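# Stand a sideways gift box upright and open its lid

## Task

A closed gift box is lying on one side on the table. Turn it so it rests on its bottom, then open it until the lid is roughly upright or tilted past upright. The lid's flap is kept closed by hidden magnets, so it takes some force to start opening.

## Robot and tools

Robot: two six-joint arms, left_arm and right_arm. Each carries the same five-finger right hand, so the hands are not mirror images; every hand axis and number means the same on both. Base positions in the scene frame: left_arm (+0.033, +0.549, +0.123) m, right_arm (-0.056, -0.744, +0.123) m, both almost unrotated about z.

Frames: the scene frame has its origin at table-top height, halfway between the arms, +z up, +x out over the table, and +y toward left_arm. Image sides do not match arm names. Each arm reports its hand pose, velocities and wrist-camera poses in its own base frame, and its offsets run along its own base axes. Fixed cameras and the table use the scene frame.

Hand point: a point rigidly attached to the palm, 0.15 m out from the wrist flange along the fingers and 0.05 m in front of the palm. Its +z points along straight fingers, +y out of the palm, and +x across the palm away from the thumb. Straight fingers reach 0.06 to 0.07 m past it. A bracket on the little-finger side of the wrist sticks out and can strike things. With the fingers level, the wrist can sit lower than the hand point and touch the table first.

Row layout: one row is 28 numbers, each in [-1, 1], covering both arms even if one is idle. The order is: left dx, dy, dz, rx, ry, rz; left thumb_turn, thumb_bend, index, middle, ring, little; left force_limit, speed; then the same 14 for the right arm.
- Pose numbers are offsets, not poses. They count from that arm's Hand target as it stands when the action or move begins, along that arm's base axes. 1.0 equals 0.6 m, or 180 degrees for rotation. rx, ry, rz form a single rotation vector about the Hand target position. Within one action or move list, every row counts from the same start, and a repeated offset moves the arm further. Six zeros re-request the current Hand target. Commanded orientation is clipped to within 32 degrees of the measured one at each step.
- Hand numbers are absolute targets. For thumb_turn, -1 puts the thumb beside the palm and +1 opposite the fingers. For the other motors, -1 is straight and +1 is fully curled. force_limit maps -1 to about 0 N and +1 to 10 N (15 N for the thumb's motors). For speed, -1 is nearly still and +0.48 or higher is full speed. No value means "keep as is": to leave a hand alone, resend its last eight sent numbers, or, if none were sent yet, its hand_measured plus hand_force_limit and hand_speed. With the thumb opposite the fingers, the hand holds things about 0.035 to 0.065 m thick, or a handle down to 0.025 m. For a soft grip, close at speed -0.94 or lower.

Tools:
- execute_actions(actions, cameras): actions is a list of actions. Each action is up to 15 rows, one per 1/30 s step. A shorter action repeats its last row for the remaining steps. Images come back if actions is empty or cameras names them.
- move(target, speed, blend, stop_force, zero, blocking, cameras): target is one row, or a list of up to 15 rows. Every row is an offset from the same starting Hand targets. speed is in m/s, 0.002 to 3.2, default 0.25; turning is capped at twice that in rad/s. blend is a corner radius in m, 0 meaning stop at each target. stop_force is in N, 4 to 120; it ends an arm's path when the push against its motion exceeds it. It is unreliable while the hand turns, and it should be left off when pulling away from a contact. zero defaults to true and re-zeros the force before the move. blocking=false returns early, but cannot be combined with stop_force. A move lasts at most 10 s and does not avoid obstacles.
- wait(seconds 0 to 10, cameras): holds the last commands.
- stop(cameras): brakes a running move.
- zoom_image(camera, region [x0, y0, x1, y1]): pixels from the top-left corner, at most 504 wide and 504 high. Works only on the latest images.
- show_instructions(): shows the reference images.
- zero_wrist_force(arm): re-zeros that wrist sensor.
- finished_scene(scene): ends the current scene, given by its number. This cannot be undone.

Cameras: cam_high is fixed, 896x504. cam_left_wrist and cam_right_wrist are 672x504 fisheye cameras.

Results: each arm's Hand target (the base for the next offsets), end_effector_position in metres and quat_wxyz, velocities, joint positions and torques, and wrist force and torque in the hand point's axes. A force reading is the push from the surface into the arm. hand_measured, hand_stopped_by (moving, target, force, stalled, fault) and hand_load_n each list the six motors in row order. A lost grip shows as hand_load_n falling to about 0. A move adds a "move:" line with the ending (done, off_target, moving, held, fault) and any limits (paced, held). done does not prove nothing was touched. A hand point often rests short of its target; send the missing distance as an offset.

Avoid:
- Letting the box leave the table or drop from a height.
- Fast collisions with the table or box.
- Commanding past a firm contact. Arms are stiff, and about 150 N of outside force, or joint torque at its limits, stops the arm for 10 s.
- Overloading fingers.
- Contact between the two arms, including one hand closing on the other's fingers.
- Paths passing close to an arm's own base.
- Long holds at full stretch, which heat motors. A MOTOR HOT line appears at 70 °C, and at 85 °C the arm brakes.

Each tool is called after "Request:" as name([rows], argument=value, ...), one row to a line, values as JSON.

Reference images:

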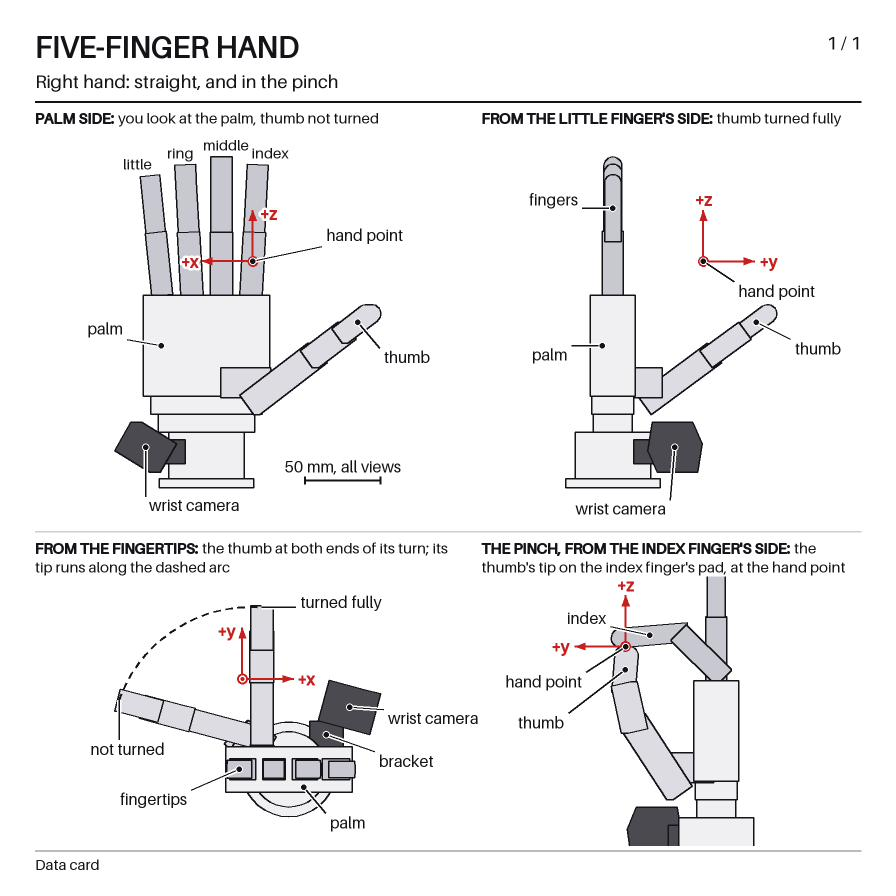

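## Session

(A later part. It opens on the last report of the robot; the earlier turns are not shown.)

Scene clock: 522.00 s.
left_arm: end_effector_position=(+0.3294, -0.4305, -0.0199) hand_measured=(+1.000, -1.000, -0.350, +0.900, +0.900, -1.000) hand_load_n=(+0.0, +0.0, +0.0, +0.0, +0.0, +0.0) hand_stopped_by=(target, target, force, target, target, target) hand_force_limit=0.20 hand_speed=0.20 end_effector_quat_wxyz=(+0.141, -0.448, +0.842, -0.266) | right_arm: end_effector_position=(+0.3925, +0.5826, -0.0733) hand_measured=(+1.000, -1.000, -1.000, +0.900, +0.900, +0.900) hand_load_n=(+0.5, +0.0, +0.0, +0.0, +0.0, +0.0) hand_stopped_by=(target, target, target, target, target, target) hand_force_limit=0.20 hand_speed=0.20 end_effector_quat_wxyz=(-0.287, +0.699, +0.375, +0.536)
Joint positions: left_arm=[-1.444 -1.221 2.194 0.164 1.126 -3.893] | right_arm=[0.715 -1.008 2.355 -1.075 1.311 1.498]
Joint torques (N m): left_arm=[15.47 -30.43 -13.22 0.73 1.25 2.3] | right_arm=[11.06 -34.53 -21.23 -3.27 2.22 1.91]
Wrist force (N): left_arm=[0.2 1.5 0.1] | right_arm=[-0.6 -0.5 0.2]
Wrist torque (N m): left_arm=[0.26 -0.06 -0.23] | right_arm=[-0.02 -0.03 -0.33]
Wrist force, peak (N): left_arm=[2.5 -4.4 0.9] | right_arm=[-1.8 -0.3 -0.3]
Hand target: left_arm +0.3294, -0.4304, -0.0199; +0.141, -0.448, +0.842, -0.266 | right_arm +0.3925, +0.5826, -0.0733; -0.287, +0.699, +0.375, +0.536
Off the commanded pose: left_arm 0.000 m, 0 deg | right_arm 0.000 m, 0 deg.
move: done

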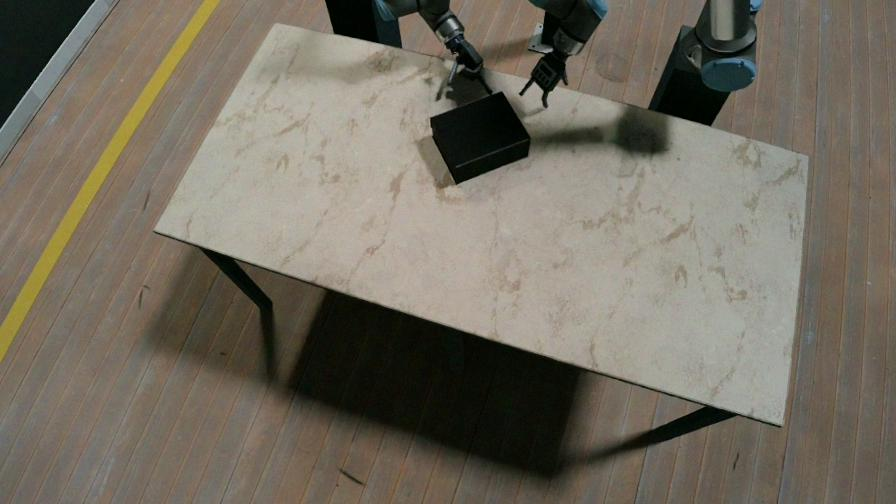

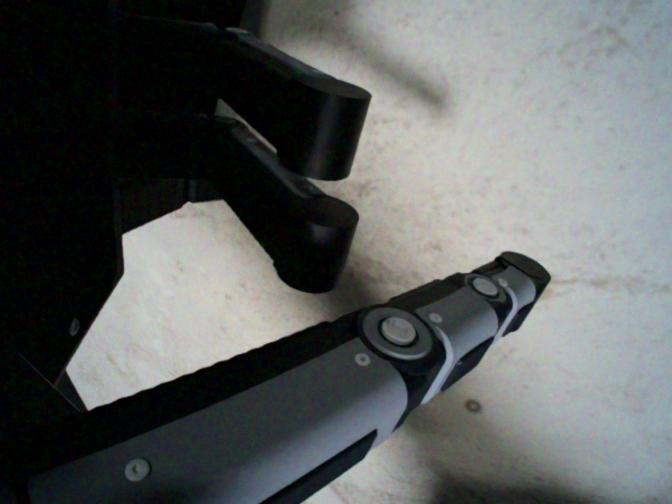

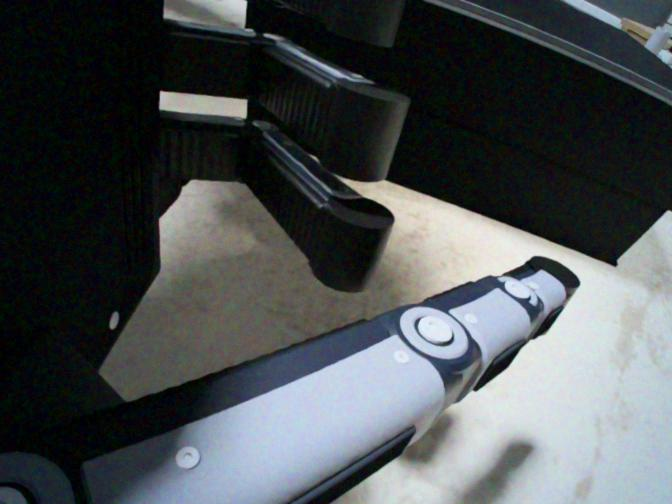

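Request:
move([
  [0.0138,0.0143,-0.0835,0,0,-0.0556,1,-1,0.9,0.9,0.9,-1,0.2,0.2,-0.0168,0.0162,0,0,0,-0.0556,1,-1,-1,0.9,0.9,0.9,0.2,0.2],
  [0.0138,0.0143,-0.16,0,0,-0.0556,1,-1,0.9,0.9,0.9,-1,0.2,0.2,-0.0168,0.0162,0,0,0,-0.0556,1,-1,-1,0.9,0.9,0.9,0.2,0.2],
], speed=[0.1,0.012], stop_force=4, cameras=["all"])

Request:
zoom_image(camera="cam_high", region=[410, 70, 550, 200])

Request:
zoom_image(camera="cam_right_wrist", region=[300, 0, 672, 300])

Scene clock: 594.50 s.
left_arm: end_effector_position=(+0.3377, -0.4219, -0.0924) hand_measured=(+1.000, -1.000, -0.350, +0.900, +0.900, -1.000) hand_load_n=(+0.0, +0.0, -0.5, +0.0, +0.0, +0.0) hand_stopped_by=(target, target, force, target, target, target) hand_force_limit=0.20 hand_speed=0.20 end_effector_quat_wxyz=(+0.117, -0.372, +0.878, -0.277) | right_arm: end_effector_position=(+0.3825, +0.5923, -0.0733) hand_measured=(+1.000, -1.000, -1.000, +0.900, +0.900, +0.900) hand_load_n=(+0.0, +0.0, +0.0, +0.0, +0.5, +0.0) hand_stopped_by=(target, target, target, target, target, target) hand_force_limit=0.20 hand_speed=0.20 end_effector_quat_wxyz=(-0.239, +0.730, +0.313, +0.559)
Joint positions: left_arm=[-1.398 -1.128 2.247 -0.064 1.227 -3.68] | right_arm=[0.849 -0.993 2.305 -1.048 1.609 1.58]
Joint torques (N m): left_arm=[10.16 -70.57 -17.69 5.85 3.49 -0.9] | right_arm=[12.69 -38.09 -21.75 1.81 2.38 1.67]
Wrist force (N): left_arm=[0.8 -1.8 -4.3] | right_arm=[-0.5 -0.1 0.0]
Wrist torque (N m): left_arm=[0.45 -0.10 -0.22] | right_arm=[-0.01 -0.04 -0.31]
Wrist force, peak (N): left_arm=[0.6 -9.5 -12.9] | right_arm=[-0.9 -0.7 -0.3]
Hand target: left_arm +0.3377, -0.4219, -0.0924; +0.117, -0.372, +0.878, -0.277 (not the last commanded pose) | right_arm +0.3825, +0.5923, -0.0733; -0.239, +0.730, +0.313, +0.559
Off the commanded pose: left_arm 0.023 m, 0 deg | right_arm 0.000 m, 0 deg.
move: contact (left_arm)

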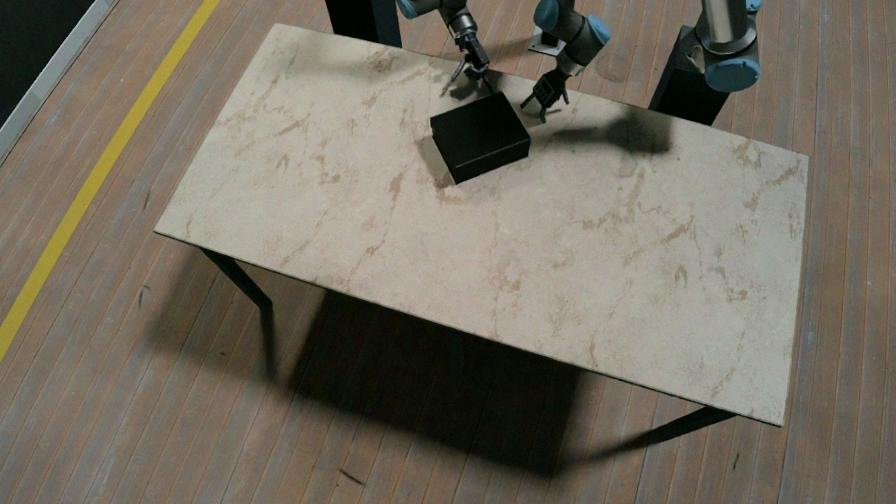

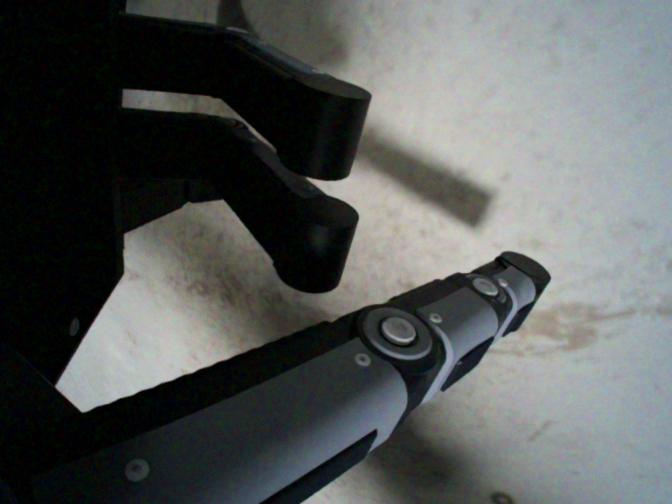

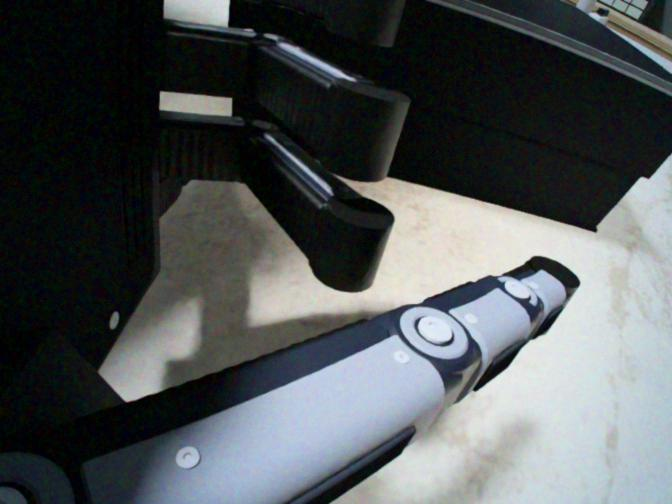

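Scaled by 3.600 from the camera's 896x504 image, which has a finer 1280x720 frame.

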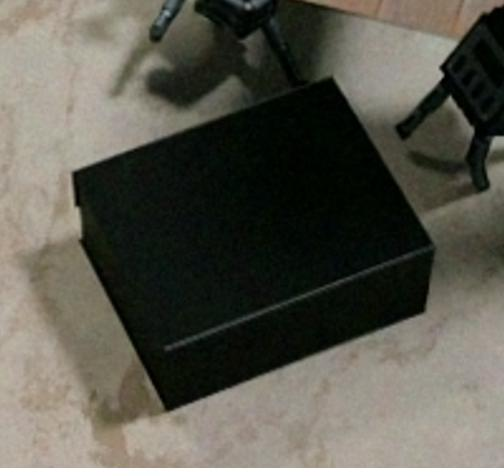

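Scaled by 1.355 from the camera's 672x504 image, which has a finer 960x720 frame.

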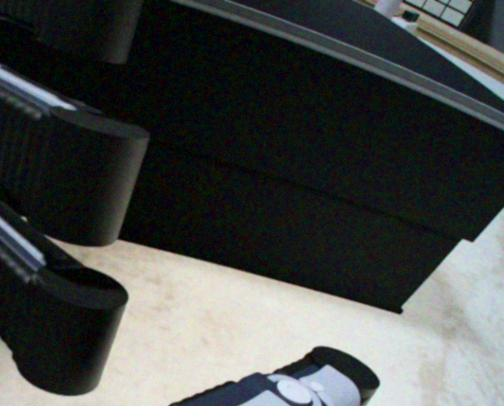

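Request:
move([
  [0,0,0.02,0,0,0,1,-1,0.92,0.9,0.9,-1,0.2,0.2,0,0,0,0,0,0,1,-1,-1,0.9,0.9,0.9,0.2,0.2],
  [0,0,0.0201,0,0,0,1,-1,0.92,0.9,0.9,-1,0.2,0.2,0,0,0,0,0,0,1,-1,-1,0.9,0.9,0.9,0.2,0.2],
], speed=0.1)

Request:
move([
  [0,0,-0.0333,0,0,0,1,-1,0.92,0.9,0.9,-1,0.2,0.2,0,0,0,0,0,0,1,-1,-1,0.9,0.9,0.9,0.2,0.2],
  [0,0,-0.065,0,0,0,1,-1,0.92,0.9,0.9,-1,0.2,0.2,0,0,0,0,0,0,1,-1,-1,0.9,0.9,0.9,0.2,0.2],
], speed=[0.04,0.01], stop_force=4, cameras=["cam_high"])

Request:
zoom_image(camera="cam_high", region=[410, 70, 550, 200])

Scene clock: 613.67 s.
left_arm: end_effector_position=(+0.3377, -0.4219, -0.0804) hand_measured=(+1.000, -1.000, +0.920, +0.900, +0.900, -1.000) hand_load_n=(+0.0, +0.0, +0.0, +0.5, +0.0, +0.0) hand_stopped_by=(target, target, target, target, target, target) hand_force_limit=0.20 hand_speed=0.20 end_effector_quat_wxyz=(+0.117, -0.372, +0.878, -0.277) | right_arm: end_effector_position=(+0.3825, +0.5923, -0.0733) hand_measured=(+1.000, -1.000, -1.000, +0.900, +0.900, +0.900) hand_load_n=(+0.5, +0.0, -0.5, +0.0, +0.0, +0.0) hand_stopped_by=(target, target, target, target, target, target) hand_force_limit=0.20 hand_speed=0.20 end_effector_quat_wxyz=(-0.239, +0.730, +0.313, +0.559)
Joint positions: left_arm=[-1.398 -1.151 2.245 -0.04 1.227 -3.68] | right_arm=[0.849 -0.993 2.305 -1.048 1.609 1.58]
Joint torques (N m): left_arm=[2.5 -70.91 -21.91 6.12 2.57 -0.17] | right_arm=[13.18 -37.21 -22.89 1.73 2.47 1.64]
Wrist force (N): left_arm=[0.8 0.9 -0.3] | right_arm=[-0.7 0.2 -0.1]
Wrist torque (N m): left_arm=[0.21 -0.14 -0.23] | right_arm=[0.04 0.00 -0.30]
Wrist force, peak (N): left_arm=[0.8 -2.4 -4.8] | right_arm=[-0.9 -0.5 0.1]
Hand target: left_arm +0.3377, -0.4219, -0.0804; +0.117, -0.372, +0.878, -0.277 | right_arm +0.3825, +0.5923, -0.0733; -0.239, +0.730, +0.313, +0.559
Off the commanded pose: left_arm 0.000 m, 0 deg | right_arm 0.000 m, 0 deg.
move: done

Scene clock: 616.23 s.
left_arm: end_effector_position=(+0.3377, -0.4218, -0.1097) hand_measured=(+1.000, -1.000, +0.920, +0.900, +0.900, -1.000) hand_load_n=(+0.0, +0.0, +0.0, +0.0, +0.0, +0.0) hand_stopped_by=(target, target, target, target, target, target) hand_force_limit=0.20 hand_speed=0.20 end_effector_quat_wxyz=(+0.117, -0.372, +0.878, -0.277) | right_arm: end_effector_position=(+0.3825, +0.5923, -0.0733) hand_measured=(+1.000, -1.000, -1.000, +0.900, +0.900, +0.900) hand_load_n=(+0.0, +0.0, +0.0, +0.0, +0.0, +0.0) hand_stopped_by=(target, target, target, target, target, target) hand_force_limit=0.20 hand_speed=0.20 end_effector_quat_wxyz=(-0.239, +0.730, +0.313, +0.559)
Joint positions: left_arm=[-1.398 -1.095 2.249 -0.099 1.227 -3.68] | right_arm=[0.849 -0.993 2.305 -1.048 1.609 1.58]
Joint torques (N m): left_arm=[-10.68 -72.29 -14.21 6.04 0.31 1.59] | right_arm=[12.68 -37.4 -21.86 1.43 2.25 1.98]
Wrist force (N): left_arm=[0.0 -0.5 -3.4] | right_arm=[-0.7 -0.1 0.1]
Wrist torque (N m): left_arm=[0.54 0.19 -0.37] | right_arm=[0.00 -0.01 -0.31]
Wrist force, peak (N): left_arm=[-0.1 -3.8 -9.9] | right_arm=[-1.1 0.4 -0.1]
Hand target: left_arm +0.3377, -0.4219, -0.1097; +0.117, -0.372, +0.878, -0.277 (not the last commanded pose) | right_arm +0.3825, +0.5923, -0.0733; -0.239, +0.730, +0.313, +0.559
Off the commanded pose: left_arm 0.010 m, 0 deg | right_arm 0.000 m, 0 deg.
move: contact (left_arm); path passed 1 of 2 targets
Images, in order (width x height): cam_high 896x504.

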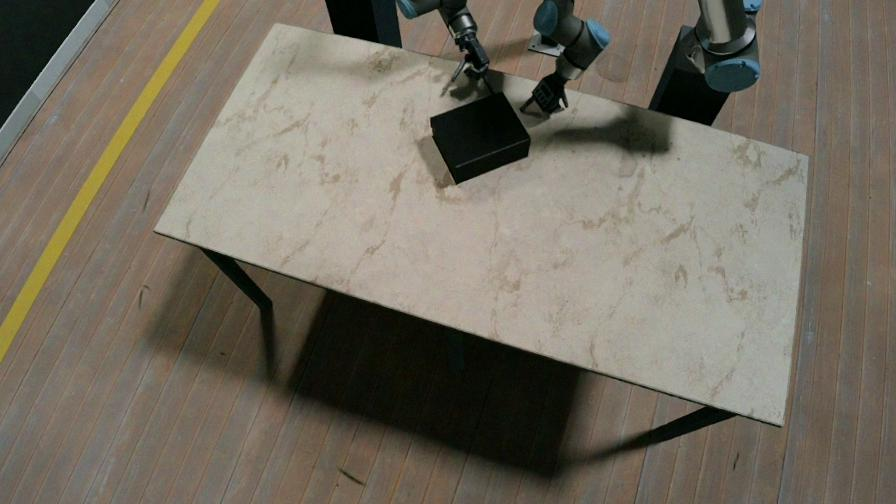

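Scaled by 3.600 from the camera's 896x504 image, which has a finer 1280x720 frame.

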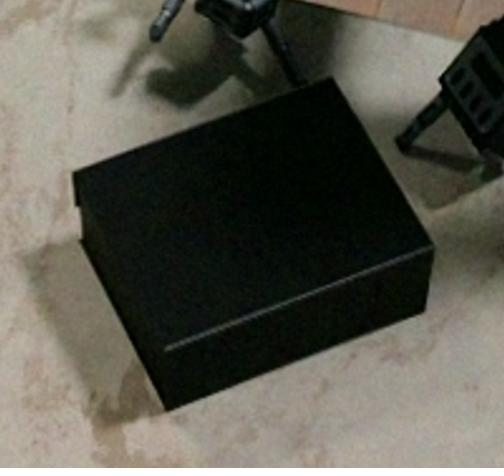

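Request:
move([
  [0,0,0.0083,0,0,0,1,-1,0.92,0.9,0.9,-1,0.2,0.2,0,0,0,0,0,0,1,-1,-1,0.9,0.9,0.9,0.2,0.2],
  [0.0659,-0.0637,0.0083,0,0,0,1,-1,0.92,0.9,0.9,-1,0.2,0.2,0,0,0,0,0,0,1,-1,-1,0.9,0.9,0.9,0.2,0.2],
], speed=[0.03,0.03], stop_force=8, cameras=["cam_high"])

Request:
zoom_image(camera="cam_high", region=[410, 70, 550, 200])

Scene clock: 626.83 s.
left_arm: end_effector_position=(+0.3772, -0.4601, -0.1047) hand_measured=(+1.000, -1.000, +0.920, +0.900, +0.900, -1.000) hand_load_n=(+0.0, +0.0, +0.0, +0.5, +0.0, +0.0) hand_stopped_by=(target, target, target, target, target, target) hand_force_limit=0.20 hand_speed=0.20 end_effector_quat_wxyz=(+0.117, -0.372, +0.878, -0.277) | right_arm: end_effector_position=(+0.3825, +0.5923, -0.0733) hand_measured=(+1.000, -1.000, -1.000, +0.900, +0.900, +0.900) hand_load_n=(+0.0, +0.0, +0.0, +0.0, +0.0, +0.0) hand_stopped_by=(target, target, target, target, target, target) hand_force_limit=0.20 hand_speed=0.20 end_effector_quat_wxyz=(-0.239, +0.730, +0.313, +0.559)
Joint positions: left_arm=[-1.327 -1.058 2.141 -0.048 1.263 -3.615] | right_arm=[0.849 -0.993 2.305 -1.048 1.609 1.58]
Joint torques (N m): left_arm=[16.73 -43.29 -22.69 6.1 3.55 2.46] | right_arm=[14.28 -36.37 -22.43 2.03 1.95 1.78]
Wrist force (N): left_arm=[0.7 1.1 0.3] | right_arm=[-0.7 0.1 -0.1]
Wrist torque (N m): left_arm=[0.20 -0.14 -0.23] | right_arm=[0.03 0.00 -0.30]
Wrist force, peak (N): left_arm=[0.4 -0.5 -4.1] | right_arm=[-1.2 -0.2 -0.2]
Hand target: left_arm +0.3772, -0.4601, -0.1047; +0.117, -0.372, +0.878, -0.277 | right_arm +0.3825, +0.5923, -0.0733; -0.239, +0.730, +0.313, +0.559
Off the commanded pose: left_arm 0.000 m, 0 deg | right_arm 0.000 m, 0 deg.
move: done
Images, in order (width x height): cam_high 896x504.

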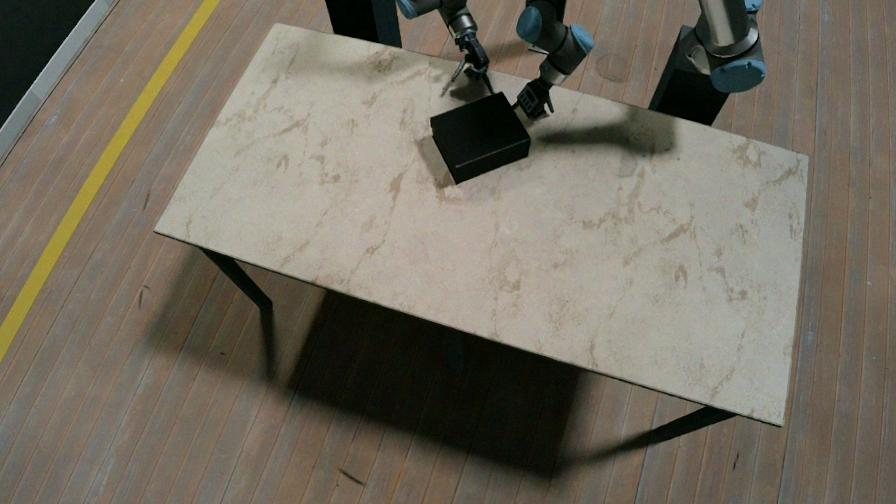

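Scaled by 3.600 from the camera's 896x504 image, which has a finer 1280x720 frame.

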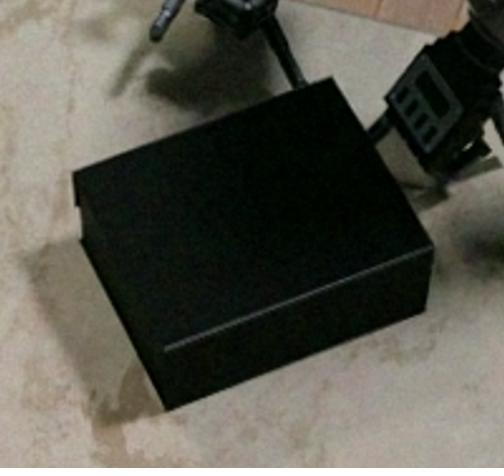

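Request:
move(target=[0.0144,-0.0139,0,0,0,0,1,-1,0.92,0.9,0.9,-1,0.2,0.2,0,0,0,0,0,0,1,-1,-1,0.9,0.9,0.9,0.2,0.2], speed=0.02, stop_force=8, cameras=["cam_high"])

Request:
zoom_image(camera="cam_high", region=[410, 70, 550, 200])

Scene clock: 633.60 s.
left_arm: end_effector_position=(+0.3858, -0.4684, -0.1047) hand_measured=(+1.000, -1.000, +0.920, +0.900, +0.900, -1.000) hand_load_n=(+0.0, +0.0, +0.0, +0.0, +0.0, -1.0) hand_stopped_by=(target, target, target, target, target, target) hand_force_limit=0.20 hand_speed=0.20 end_effector_quat_wxyz=(+0.117, -0.372, +0.878, -0.277) | right_arm: end_effector_position=(+0.3825, +0.5923, -0.0733) hand_measured=(+1.000, -1.000, -1.000, +0.900, +0.900, +0.900) hand_load_n=(+0.5, +0.0, +0.0, +0.5, +0.0, +0.5) hand_stopped_by=(target, target, target, target, target, target) hand_force_limit=0.20 hand_speed=0.20 end_effector_quat_wxyz=(-0.239, +0.730, +0.313, +0.559)
Joint positions: left_arm=[-1.314 -1.048 2.117 -0.038 1.27 -3.603] | right_arm=[0.849 -0.993 2.305 -1.048 1.609 1.58]
Joint torques (N m): left_arm=[17.43 -42.83 -23.62 5.31 3.09 2.2] | right_arm=[11.57 -39.46 -21.97 1.82 2.05 1.93]
Wrist force (N): left_arm=[1.2 2.1 -2.7] | right_arm=[-0.6 0.1 0.1]
Wrist torque (N m): left_arm=[0.35 0.11 -0.13] | right_arm=[0.02 -0.01 -0.31]
Wrist force, peak (N): left_arm=[1.6 2.3 -2.8] | right_arm=[-1.1 0.0 0.1]
Hand target: left_arm +0.3858, -0.4684, -0.1047; +0.117, -0.372, +0.878, -0.277 | right_arm +0.3825, +0.5923, -0.0733; -0.239, +0.730, +0.313, +0.559
Off the commanded pose: left_arm 0.000 m, 0 deg | right_arm 0.000 m, 0 deg.
move: done
Images, in order (width x height): cam_high 896x504.

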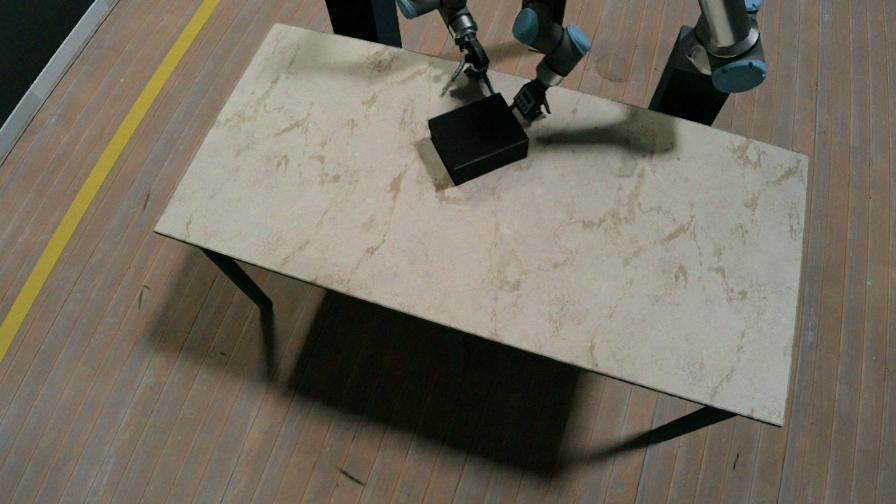

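Scaled by 3.600 from the camera's 896x504 image, which has a finer 1280x720 frame.

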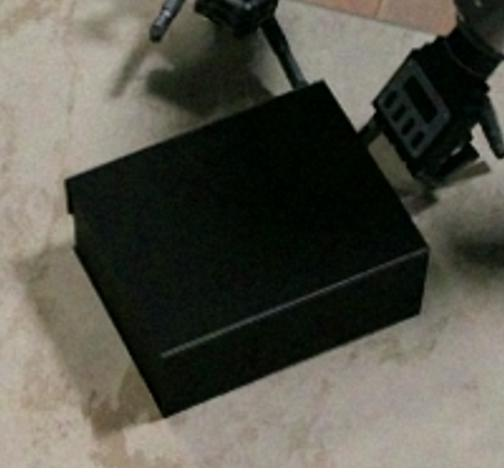

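Request:
move(target=[0,0,-0.0083,0,0,0,1,-1,0.92,0.9,0.9,-1,0.2,0.2,0,0,0,0,0,0,1,-1,-1,0.9,0.9,0.9,0.2,0.2], speed=0.005, stop_force=7, cameras=["cam_right_wrist"])

Request:
zoom_image(camera="cam_right_wrist", region=[200, 0, 672, 300])

Scene clock: 640.53 s.
left_arm: end_effector_position=(+0.3858, -0.4684, -0.1077) hand_measured=(+1.000, -1.000, +0.920, +0.900, +0.900, -1.000) hand_load_n=(+0.0, +0.0, +0.0, +0.0, +0.0, +0.5) hand_stopped_by=(target, target, target, target, target, target) hand_force_limit=0.20 hand_speed=0.20 end_effector_quat_wxyz=(+0.117, -0.372, +0.878, -0.277) | right_arm: end_effector_position=(+0.3825, +0.5923, -0.0733) hand_measured=(+1.000, -1.000, -1.000, +0.900, +0.900, +0.900) hand_load_n=(+0.0, +0.0, +0.0, +0.0, +0.0, +0.0) hand_stopped_by=(target, target, target, target, target, target) hand_force_limit=0.20 hand_speed=0.20 end_effector_quat_wxyz=(-0.239, +0.730, +0.313, +0.559)
Joint positions: left_arm=[-1.314 -1.043 2.117 -0.044 1.27 -3.603] | right_arm=[0.849 -0.993 2.305 -1.048 1.609 1.58]
Joint torques (N m): left_arm=[16.12 -77.22 -16.15 5.76 3.05 2.18] | right_arm=[13.17 -38.13 -23.04 1.92 1.5 1.58]
Wrist force (N): left_arm=[0.1 -1.1 -8.0] | right_arm=[-0.5 0.1 0.3]
Wrist torque (N m): left_arm=[0.87 0.46 -0.42] | right_arm=[0.00 -0.05 -0.29]
Wrist force, peak (N): left_arm=[0.0 -3.3 -11.4] | right_arm=[-1.1 0.1 -0.3]
Hand target: left_arm +0.3858, -0.4685, -0.1077; +0.117, -0.372, +0.878, -0.277 (not the last commanded pose) | right_arm +0.3825, +0.5923, -0.0733; -0.239, +0.730, +0.313, +0.559
Off the commanded pose: left_arm 0.002 m, 0 deg | right_arm 0.000 m, 0 deg.
move: contact (left_arm)
Images, in order (width x height): cam_right_wrist 672x504.

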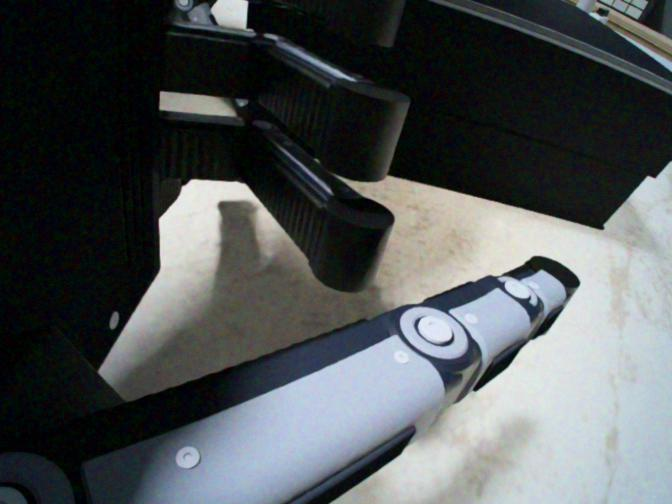

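Scaled by 1.068 from the camera's 672x504 image, which has a finer 960x720 frame.

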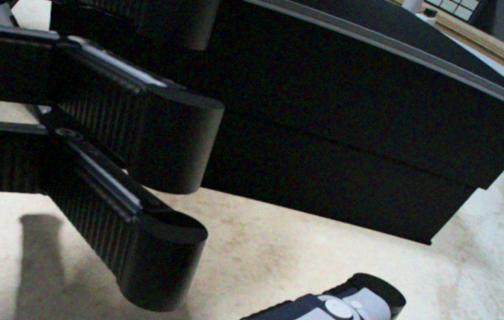

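Request:
move([
  [0,0,0,0,0,0,1,-1,0.92,0.9,0.9,-1,0.2,0.2,0.0168,-0.0162,-0.01,0,0,0,1,-1,-1,0.9,0.9,0.9,0.2,0.2],
  [0,0,0,0,0,0,1,-1,0.92,0.9,0.9,-1,0.2,0.2,0.0628,0.0321,-0.01,0,0,0,1,-1,-1,0.9,0.9,0.9,0.2,0.2],
  [0,0,0,0,0,0,1,-1,0.92,0.9,0.9,-1,0.2,0.2,0.0858,0.0563,-0.01,0,0,0,1,-1,-1,0.9,0.9,0.9,0.2,0.2],
], speed=[0.05,0.04,0.012], stop_force=4, cameras=["cam_high","cam_right_wrist"])

Request:
zoom_image(camera="cam_high", region=[410, 70, 550, 200])

Scene clock: 658.73 s.
left_arm: end_effector_position=(+0.3859, -0.4685, -0.1077) hand_measured=(+1.000, -1.000, +0.920, +0.900, +0.900, -1.000) hand_load_n=(+0.0, +0.0, +0.0, +0.0, +0.0, +0.5) hand_stopped_by=(target, target, target, target, target, target) hand_force_limit=0.20 hand_speed=0.20 end_effector_quat_wxyz=(+0.117, -0.372, +0.878, -0.277) | right_arm: end_effector_position=(+0.4230, +0.6145, -0.0793) hand_measured=(+1.000, -1.000, -1.000, +0.900, +0.900, +0.900) hand_load_n=(+0.5, +0.0, +0.0, +0.0, +0.0, +0.0) hand_stopped_by=(target, target, target, target, target, target) hand_force_limit=0.20 hand_speed=0.20 end_effector_quat_wxyz=(-0.239, +0.730, +0.313, +0.559)
Joint positions: left_arm=[-1.314 -1.043 2.117 -0.044 1.27 -3.603] | right_arm=[0.817 -0.959 2.233 -1.01 1.578 1.572]
Joint torques (N m): left_arm=[13.73 -76.55 -19.75 4.72 2.86 2.08] | right_arm=[-11.66 -75.93 -1.34 -3.49 -1.64 -1.68]
Wrist force (N): left_arm=[-1.7 -1.4 -8.1] | right_arm=[0.1 -0.2 -3.3]
Wrist torque (N m): left_arm=[0.87 0.30 -0.55] | right_arm=[0.18 -0.06 -0.06]
Wrist force, peak (N): left_arm=[0.3 -1.2 -8.7] | right_arm=[-0.6 0.0 -8.2]
Hand target: left_arm +0.3858, -0.4685, -0.1077; +0.117, -0.372, +0.878, -0.277 | right_arm +0.4230, +0.6145, -0.0793; -0.239, +0.730, +0.313, +0.559 (not the last commanded pose)
Off the commanded pose: left_arm 0.000 m, 0 deg | right_arm 0.016 m, 0 deg.
move: contact (right_arm); path passed 2 of 3 targets
Images, in order (width x height): cam_high 896x504, cam_right_wrist 672x504.

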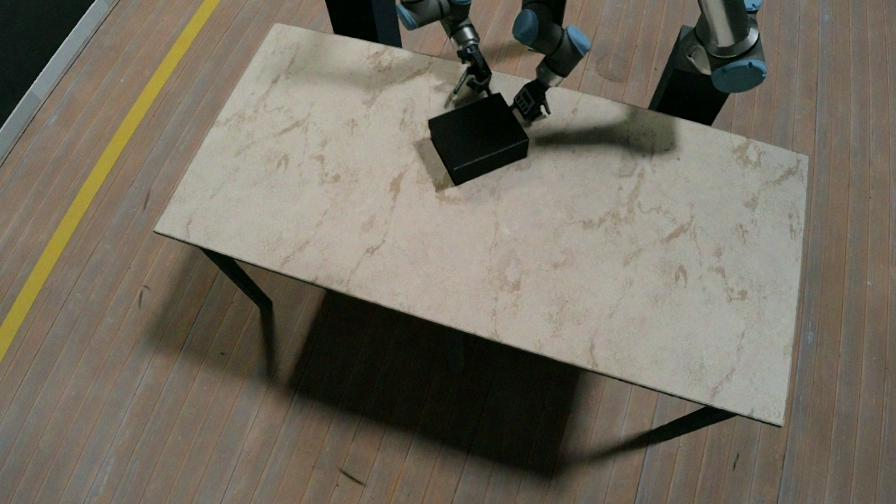

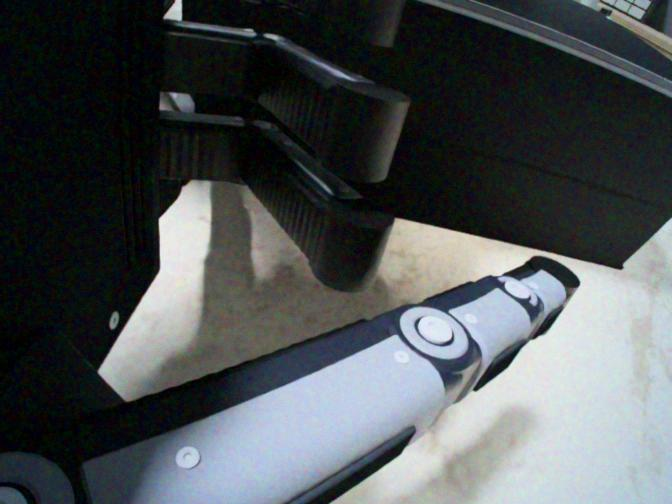

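Scaled by 3.600 from the camera's 896x504 image, which has a finer 1280x720 frame.

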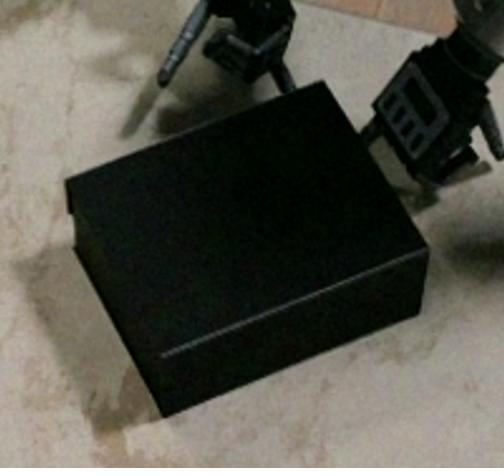

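Request:
move(target=[0,0,0,0,0,0,1,-1,0.92,0.9,0.9,-1,0.2,0.2,0,0,0.0367,0,0,0,1,-1,-1,0.9,0.9,0.9,0.2,0.2], speed=0.012, stop_force=18, cameras=["cam_high"])

Request:
zoom_image(camera="cam_high", region=[410, 70, 550, 200])

Scene clock: 668.73 s.
left_arm: end_effector_position=(+0.3859, -0.4685, -0.1077) hand_measured=(+1.000, -1.000, +0.920, +0.900, +0.900, -1.000) hand_load_n=(+0.0, +0.0, +0.0, +0.0, +0.0, +0.5) hand_stopped_by=(target, target, target, target, target, target) hand_force_limit=0.20 hand_speed=0.20 end_effector_quat_wxyz=(+0.117, -0.372, +0.878, -0.277) | right_arm: end_effector_position=(+0.4230, +0.6145, -0.0573) hand_measured=(+1.000, -1.000, -1.000, +0.900, +0.900, +0.900) hand_load_n=(+0.5, +0.0, +0.0, +0.0, +0.0, +0.0) hand_stopped_by=(target, target, target, target, target, target) hand_force_limit=0.20 hand_speed=0.20 end_effector_quat_wxyz=(-0.239, +0.730, +0.313, +0.559)
Joint positions: left_arm=[-1.314 -1.043 2.117 -0.044 1.27 -3.603] | right_arm=[0.817 -1.002 2.235 -0.97 1.578 1.572]
Joint torques (N m): left_arm=[2.91 -73.86 -20.18 3.83 2.92 1.99] | right_arm=[1.52 -81.4 -4.75 -0.17 1.01 -1.19]
Wrist force (N): left_arm=[-1.3 -2.1 -6.8] | right_arm=[-6.5 -0.3 -0.3]
Wrist torque (N m): left_arm=[0.84 0.27 -0.57] | right_arm=[0.03 -0.52 -0.44]
Wrist force, peak (N): left_arm=[-2.0 -1.2 -8.5] | right_arm=[-7.1 -0.2 0.1]
Hand target: left_arm +0.3858, -0.4685, -0.1077; +0.117, -0.372, +0.878, -0.277 | right_arm +0.4230, +0.6145, -0.0573; -0.239, +0.730, +0.313, +0.559
Off the commanded pose: left_arm 0.000 m, 0 deg | right_arm 0.000 m, 0 deg.
move: done
Images, in order (width x height): cam_high 896x504.

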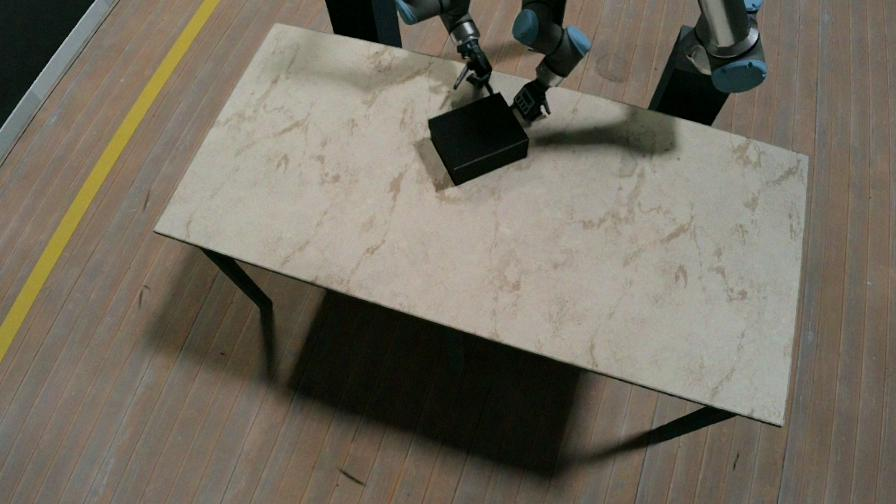

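Scaled by 3.600 from the camera's 896x504 image, which has a finer 1280x720 frame.

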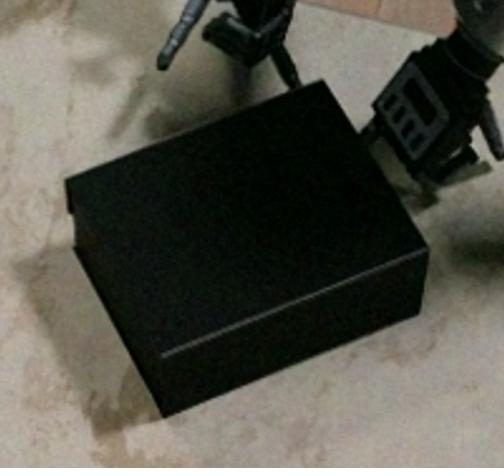

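Request:
move(target=[0,0,0,0,0,0,1,-1,0.92,0.9,0.9,-1,0.2,0.2,0,0,0.015,0,0,0,1,-1,-1,0.9,0.9,0.9,0.2,0.2], speed=0.01, stop_force=18, cameras=["cam_high"])

Request:
zoom_image(camera="cam_high", region=[410, 70, 550, 200])

Scene clock: 680.97 s.
left_arm: end_effector_position=(+0.3859, -0.4685, -0.1077) hand_measured=(+1.000, -1.000, +0.920, +0.900, +0.900, -1.000) hand_load_n=(+0.0, +0.0, +0.0, +0.0, +0.0, +0.5) hand_stopped_by=(target, target, target, target, target, target) hand_force_limit=0.20 hand_speed=0.20 end_effector_quat_wxyz=(+0.117, -0.372, +0.878, -0.277) | right_arm: end_effector_position=(+0.4230, +0.6145, -0.0483) hand_measured=(+1.000, -1.000, -1.000, +0.900, +0.900, +0.900) hand_load_n=(+0.5, +0.0, +0.0, +0.0, +0.0, +0.0) hand_stopped_by=(target, target, target, target, target, target) hand_force_limit=0.20 hand_speed=0.20 end_effector_quat_wxyz=(-0.239, +0.730, +0.313, +0.559)
Joint positions: left_arm=[-1.314 -1.043 2.117 -0.044 1.27 -3.603] | right_arm=[0.817 -1.02 2.236 -0.953 1.578 1.572]
Joint torques (N m): left_arm=[-4.8 -73.86 -19.45 3.05 3.07 2.48] | right_arm=[-1.95 -79.03 -5.87 -0.27 1.41 -1.03]
Wrist force (N): left_arm=[-1.5 -2.2 -6.4] | right_arm=[-5.0 -0.3 -2.4]
Wrist torque (N m): left_arm=[0.79 0.28 -0.58] | right_arm=[0.11 -0.40 -0.36]
Wrist force, peak (N): left_arm=[-1.2 -2.8 -7.3] | right_arm=[-7.3 -0.4 -0.5]
Hand target: left_arm +0.3858, -0.4685, -0.1077; +0.117, -0.372, +0.878, -0.277 | right_arm +0.4230, +0.6145, -0.0483; -0.239, +0.730, +0.313, +0.559
Off the commanded pose: left_arm 0.000 m, 0 deg | right_arm 0.000 m, 0 deg.
move: done
Images, in order (width x height): cam_high 896x504.

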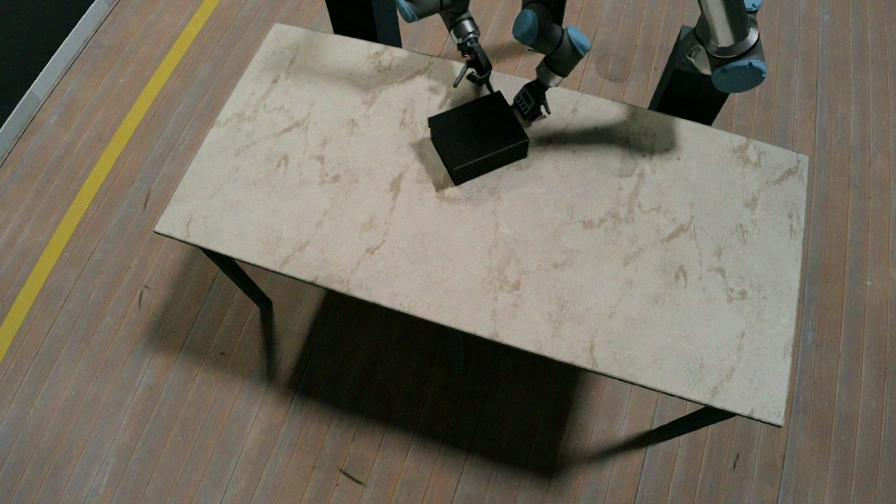

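Scaled by 3.600 from the camera's 896x504 image, which has a finer 1280x720 frame.

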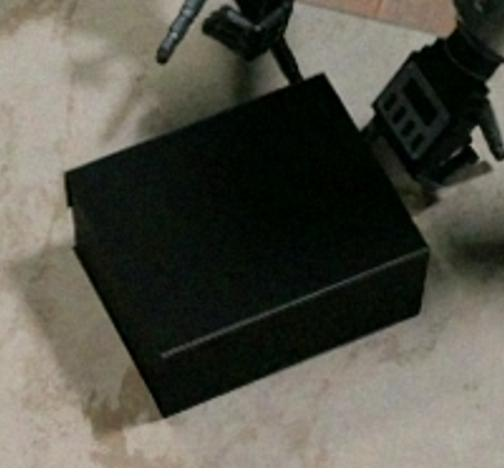

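Request:
move([
  [0,0,0,0,0,0,1,-1,0.92,0.9,0.9,-1,0.2,0.2,0,0,0.06,0,0,0,1,-1,-1,0.9,0.9,0.9,0.2,0.2],
  [0,0,0,0,0,0,1,-1,0.92,0.9,0.9,-1,0.2,0.2,0.0057,0.006,0.1493,0,0,0,1,-1,-1,0.9,0.9,0.9,0.2,0.2],
  [0,0,0,0,0,0,1,-1,0.92,0.9,0.9,-1,0.2,0.2,0.0287,0.0302,0.2333,0,0,0,1,-1,-1,0.9,0.9,0.9,0.2,0.2],
], speed=[0.03,0.05,0.05], blend=[0.005,0.005,0], cameras=["all"])

Request:
zoom_image(camera="cam_high", region=[410, 50, 550, 200])

Scene clock: 718.90 s.
left_arm: end_effector_position=(+0.3859, -0.4685, -0.1077) hand_measured=(+1.000, -1.000, +0.920, +0.900, +0.900, -1.000) hand_load_n=(+0.0, +0.0, +0.0, +0.0, +0.0, +0.0) hand_stopped_by=(target, target, target, target, target, target) hand_force_limit=0.20 hand_speed=0.20 end_effector_quat_wxyz=(+0.117, -0.372, +0.878, -0.277) | right_arm: end_effector_position=(+0.4402, +0.6326, +0.0916) hand_measured=(+1.000, -1.000, -1.000, +0.900, +0.900, +0.900) hand_load_n=(+0.5, +0.0, -1.0, +0.0, +0.0, +0.0) hand_stopped_by=(target, target, target, target, target, target) hand_force_limit=0.20 hand_speed=0.20 end_effector_quat_wxyz=(-0.239, +0.730, +0.313, +0.559)
Joint positions: left_arm=[-1.314 -1.043 2.117 -0.044 1.27 -3.603] | right_arm=[0.817 -1.243 2.161 -0.655 1.578 1.572]
Joint torques (N m): left_arm=[-15.12 -70.67 -19.72 2.05 3.16 2.46] | right_arm=[-13.66 -72.05 -35.03 1.85 -2.37 -1.26]
Wrist force (N): left_arm=[-3.9 -2.3 -5.6] | right_arm=[-0.8 0.9 0.4]
Wrist torque (N m): left_arm=[0.79 0.01 -0.74] | right_arm=[0.02 -0.12 -0.10]
Wrist force, peak (N): left_arm=[-5.2 -2.3 -6.3] | right_arm=[-6.4 -0.6 -6.6]
Hand target: left_arm +0.3858, -0.4685, -0.1077; +0.117, -0.372, +0.878, -0.277 | right_arm +0.4402, +0.6326, +0.0917; -0.239, +0.730, +0.313, +0.559
Off the commanded pose: left_arm 0.000 m, 0 deg | right_arm 0.000 m, 0 deg.
move: done

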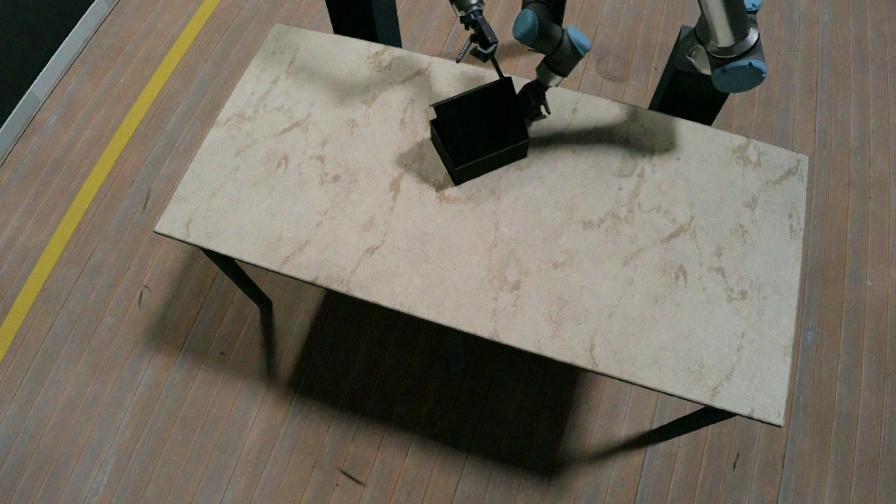

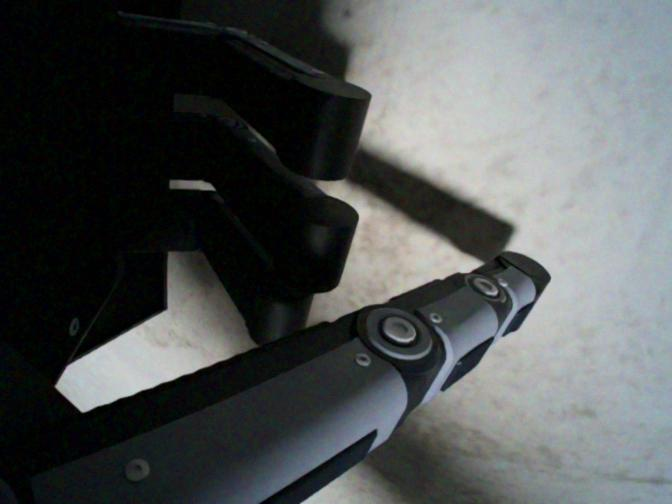

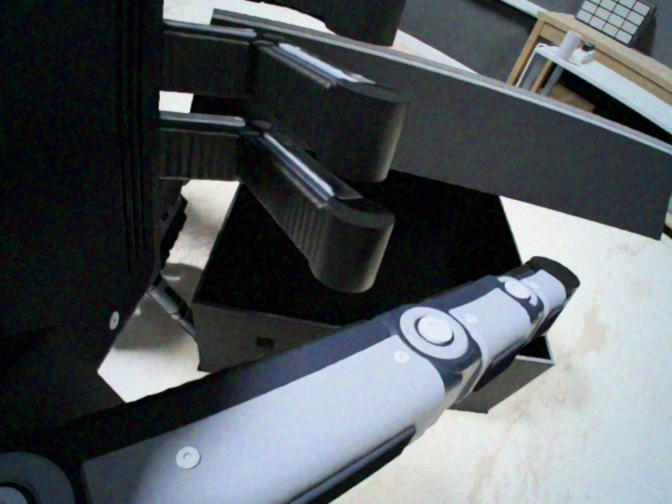

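Scaled by 3.360 from the camera's 896x504 image, which has a finer 1280x720 frame.

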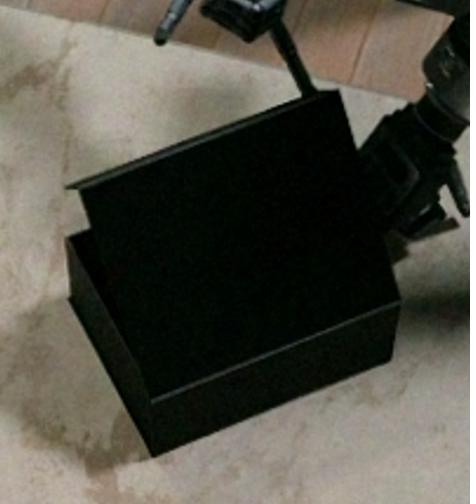

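Request:
move([
  [-0.072,0.0695,0.05,0,0,0,1,-1,0.92,0.9,0.9,-1,0.2,0.2,0,0,0,0,0,0,1,-1,-1,0.9,0.9,0.9,0.2,0.2],
  [-0.072,0.0695,0.4095,-0.42,0.1643,0.2914,1,-1,-1,0.9,0.9,0.9,0.2,0.2,0,0,0,0,0,0,1,-1,-1,0.9,0.9,0.9,0.2,0.2],
  [0.0652,0.1342,0.4095,-0.42,0.1643,0.2914,1,-1,-1,0.9,0.9,0.9,0.2,0.2,0,0,0,0,0,0,1,-1,-1,0.9,0.9,0.9,0.2,0.2],
], speed=[0.08,0.4,0.25], cameras=["all"])

Request:
zoom_image(camera="cam_high", region=[410, 30, 570, 200])

Scene clock: 764.17 s.
left_arm: end_effector_position=(+0.4249, -0.3880, +0.1380) hand_measured=(+1.000, -1.000, -1.000, +0.900, +0.900, +0.900) hand_load_n=(+0.0, +0.0, +0.0, +0.0, +0.0, +0.0) hand_stopped_by=(target, target, target, target, target, target) hand_force_limit=0.20 hand_speed=0.20 end_effector_quat_wxyz=(+0.228, +0.735, -0.298, +0.565) | right_arm: end_effector_position=(+0.4402, +0.6326, +0.0917) hand_measured=(+1.000, -1.000, -1.000, +0.900, +0.900, +0.900) hand_load_n=(+0.5, +0.0, -1.0, +0.0, +0.0, +0.0) hand_stopped_by=(target, target, target, target, target, target) hand_force_limit=0.20 hand_speed=0.20 end_effector_quat_wxyz=(-0.239, +0.730, +0.313, +0.559)
Joint positions: left_arm=[-1.085 -1.649 2.526 -0.603 1.265 -4.796] | right_arm=[0.817 -1.243 2.161 -0.655 1.578 1.572]
Joint torques (N m): left_arm=[12.21 -3.96 -32.69 -3.34 3.71 2.15] | right_arm=[-8.41 -71.17 -36.41 1.91 0.59 1.33]
Wrist force (N): left_arm=[-1.0 -0.2 -0.5] | right_arm=[-1.1 0.9 0.2]
Wrist torque (N m): left_arm=[0.00 0.03 -0.20] | right_arm=[0.02 -0.08 -0.11]
Wrist force, peak (N): left_arm=[-4.2 -2.3 -6.2] | right_arm=[-1.0 1.4 0.7]
Hand target: left_arm +0.4250, -0.3879, +0.1380; +0.228, +0.735, -0.298, +0.565 | right_arm +0.4402, +0.6326, +0.0917; -0.239, +0.730, +0.313, +0.559
Off the commanded pose: left_arm 0.000 m, 0 deg | right_arm 0.000 m, 0 deg.
move: done

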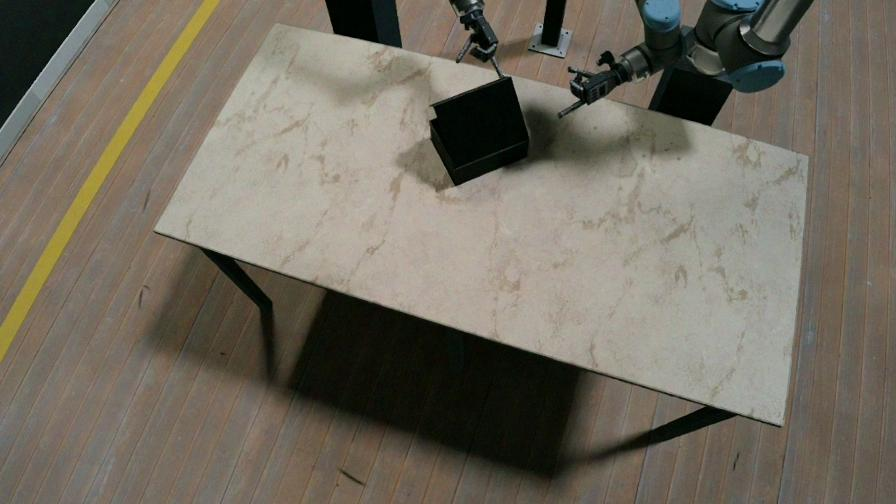

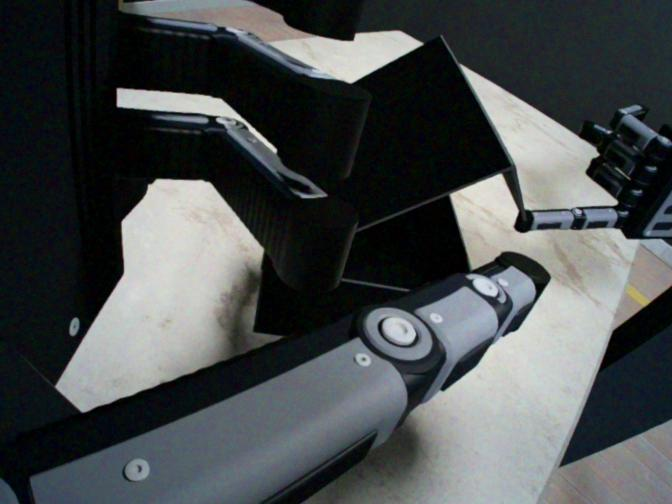

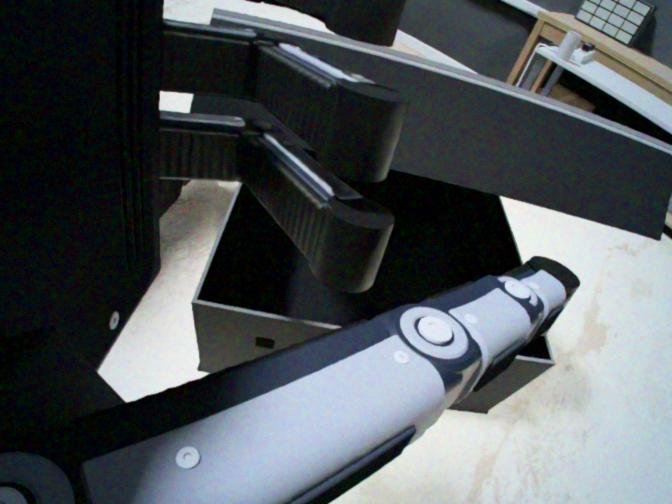

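Scaled by 2.965 from the camera's 896x504 image, which has a finer 1280x720 frame.

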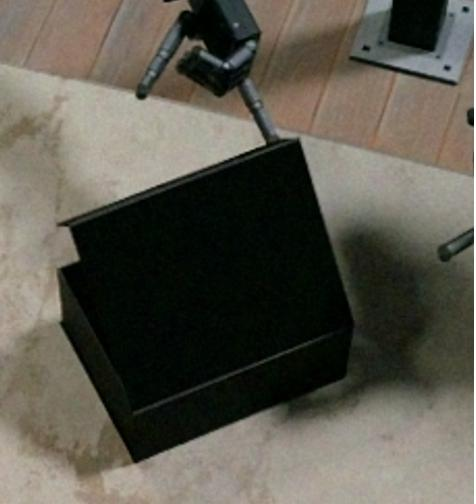

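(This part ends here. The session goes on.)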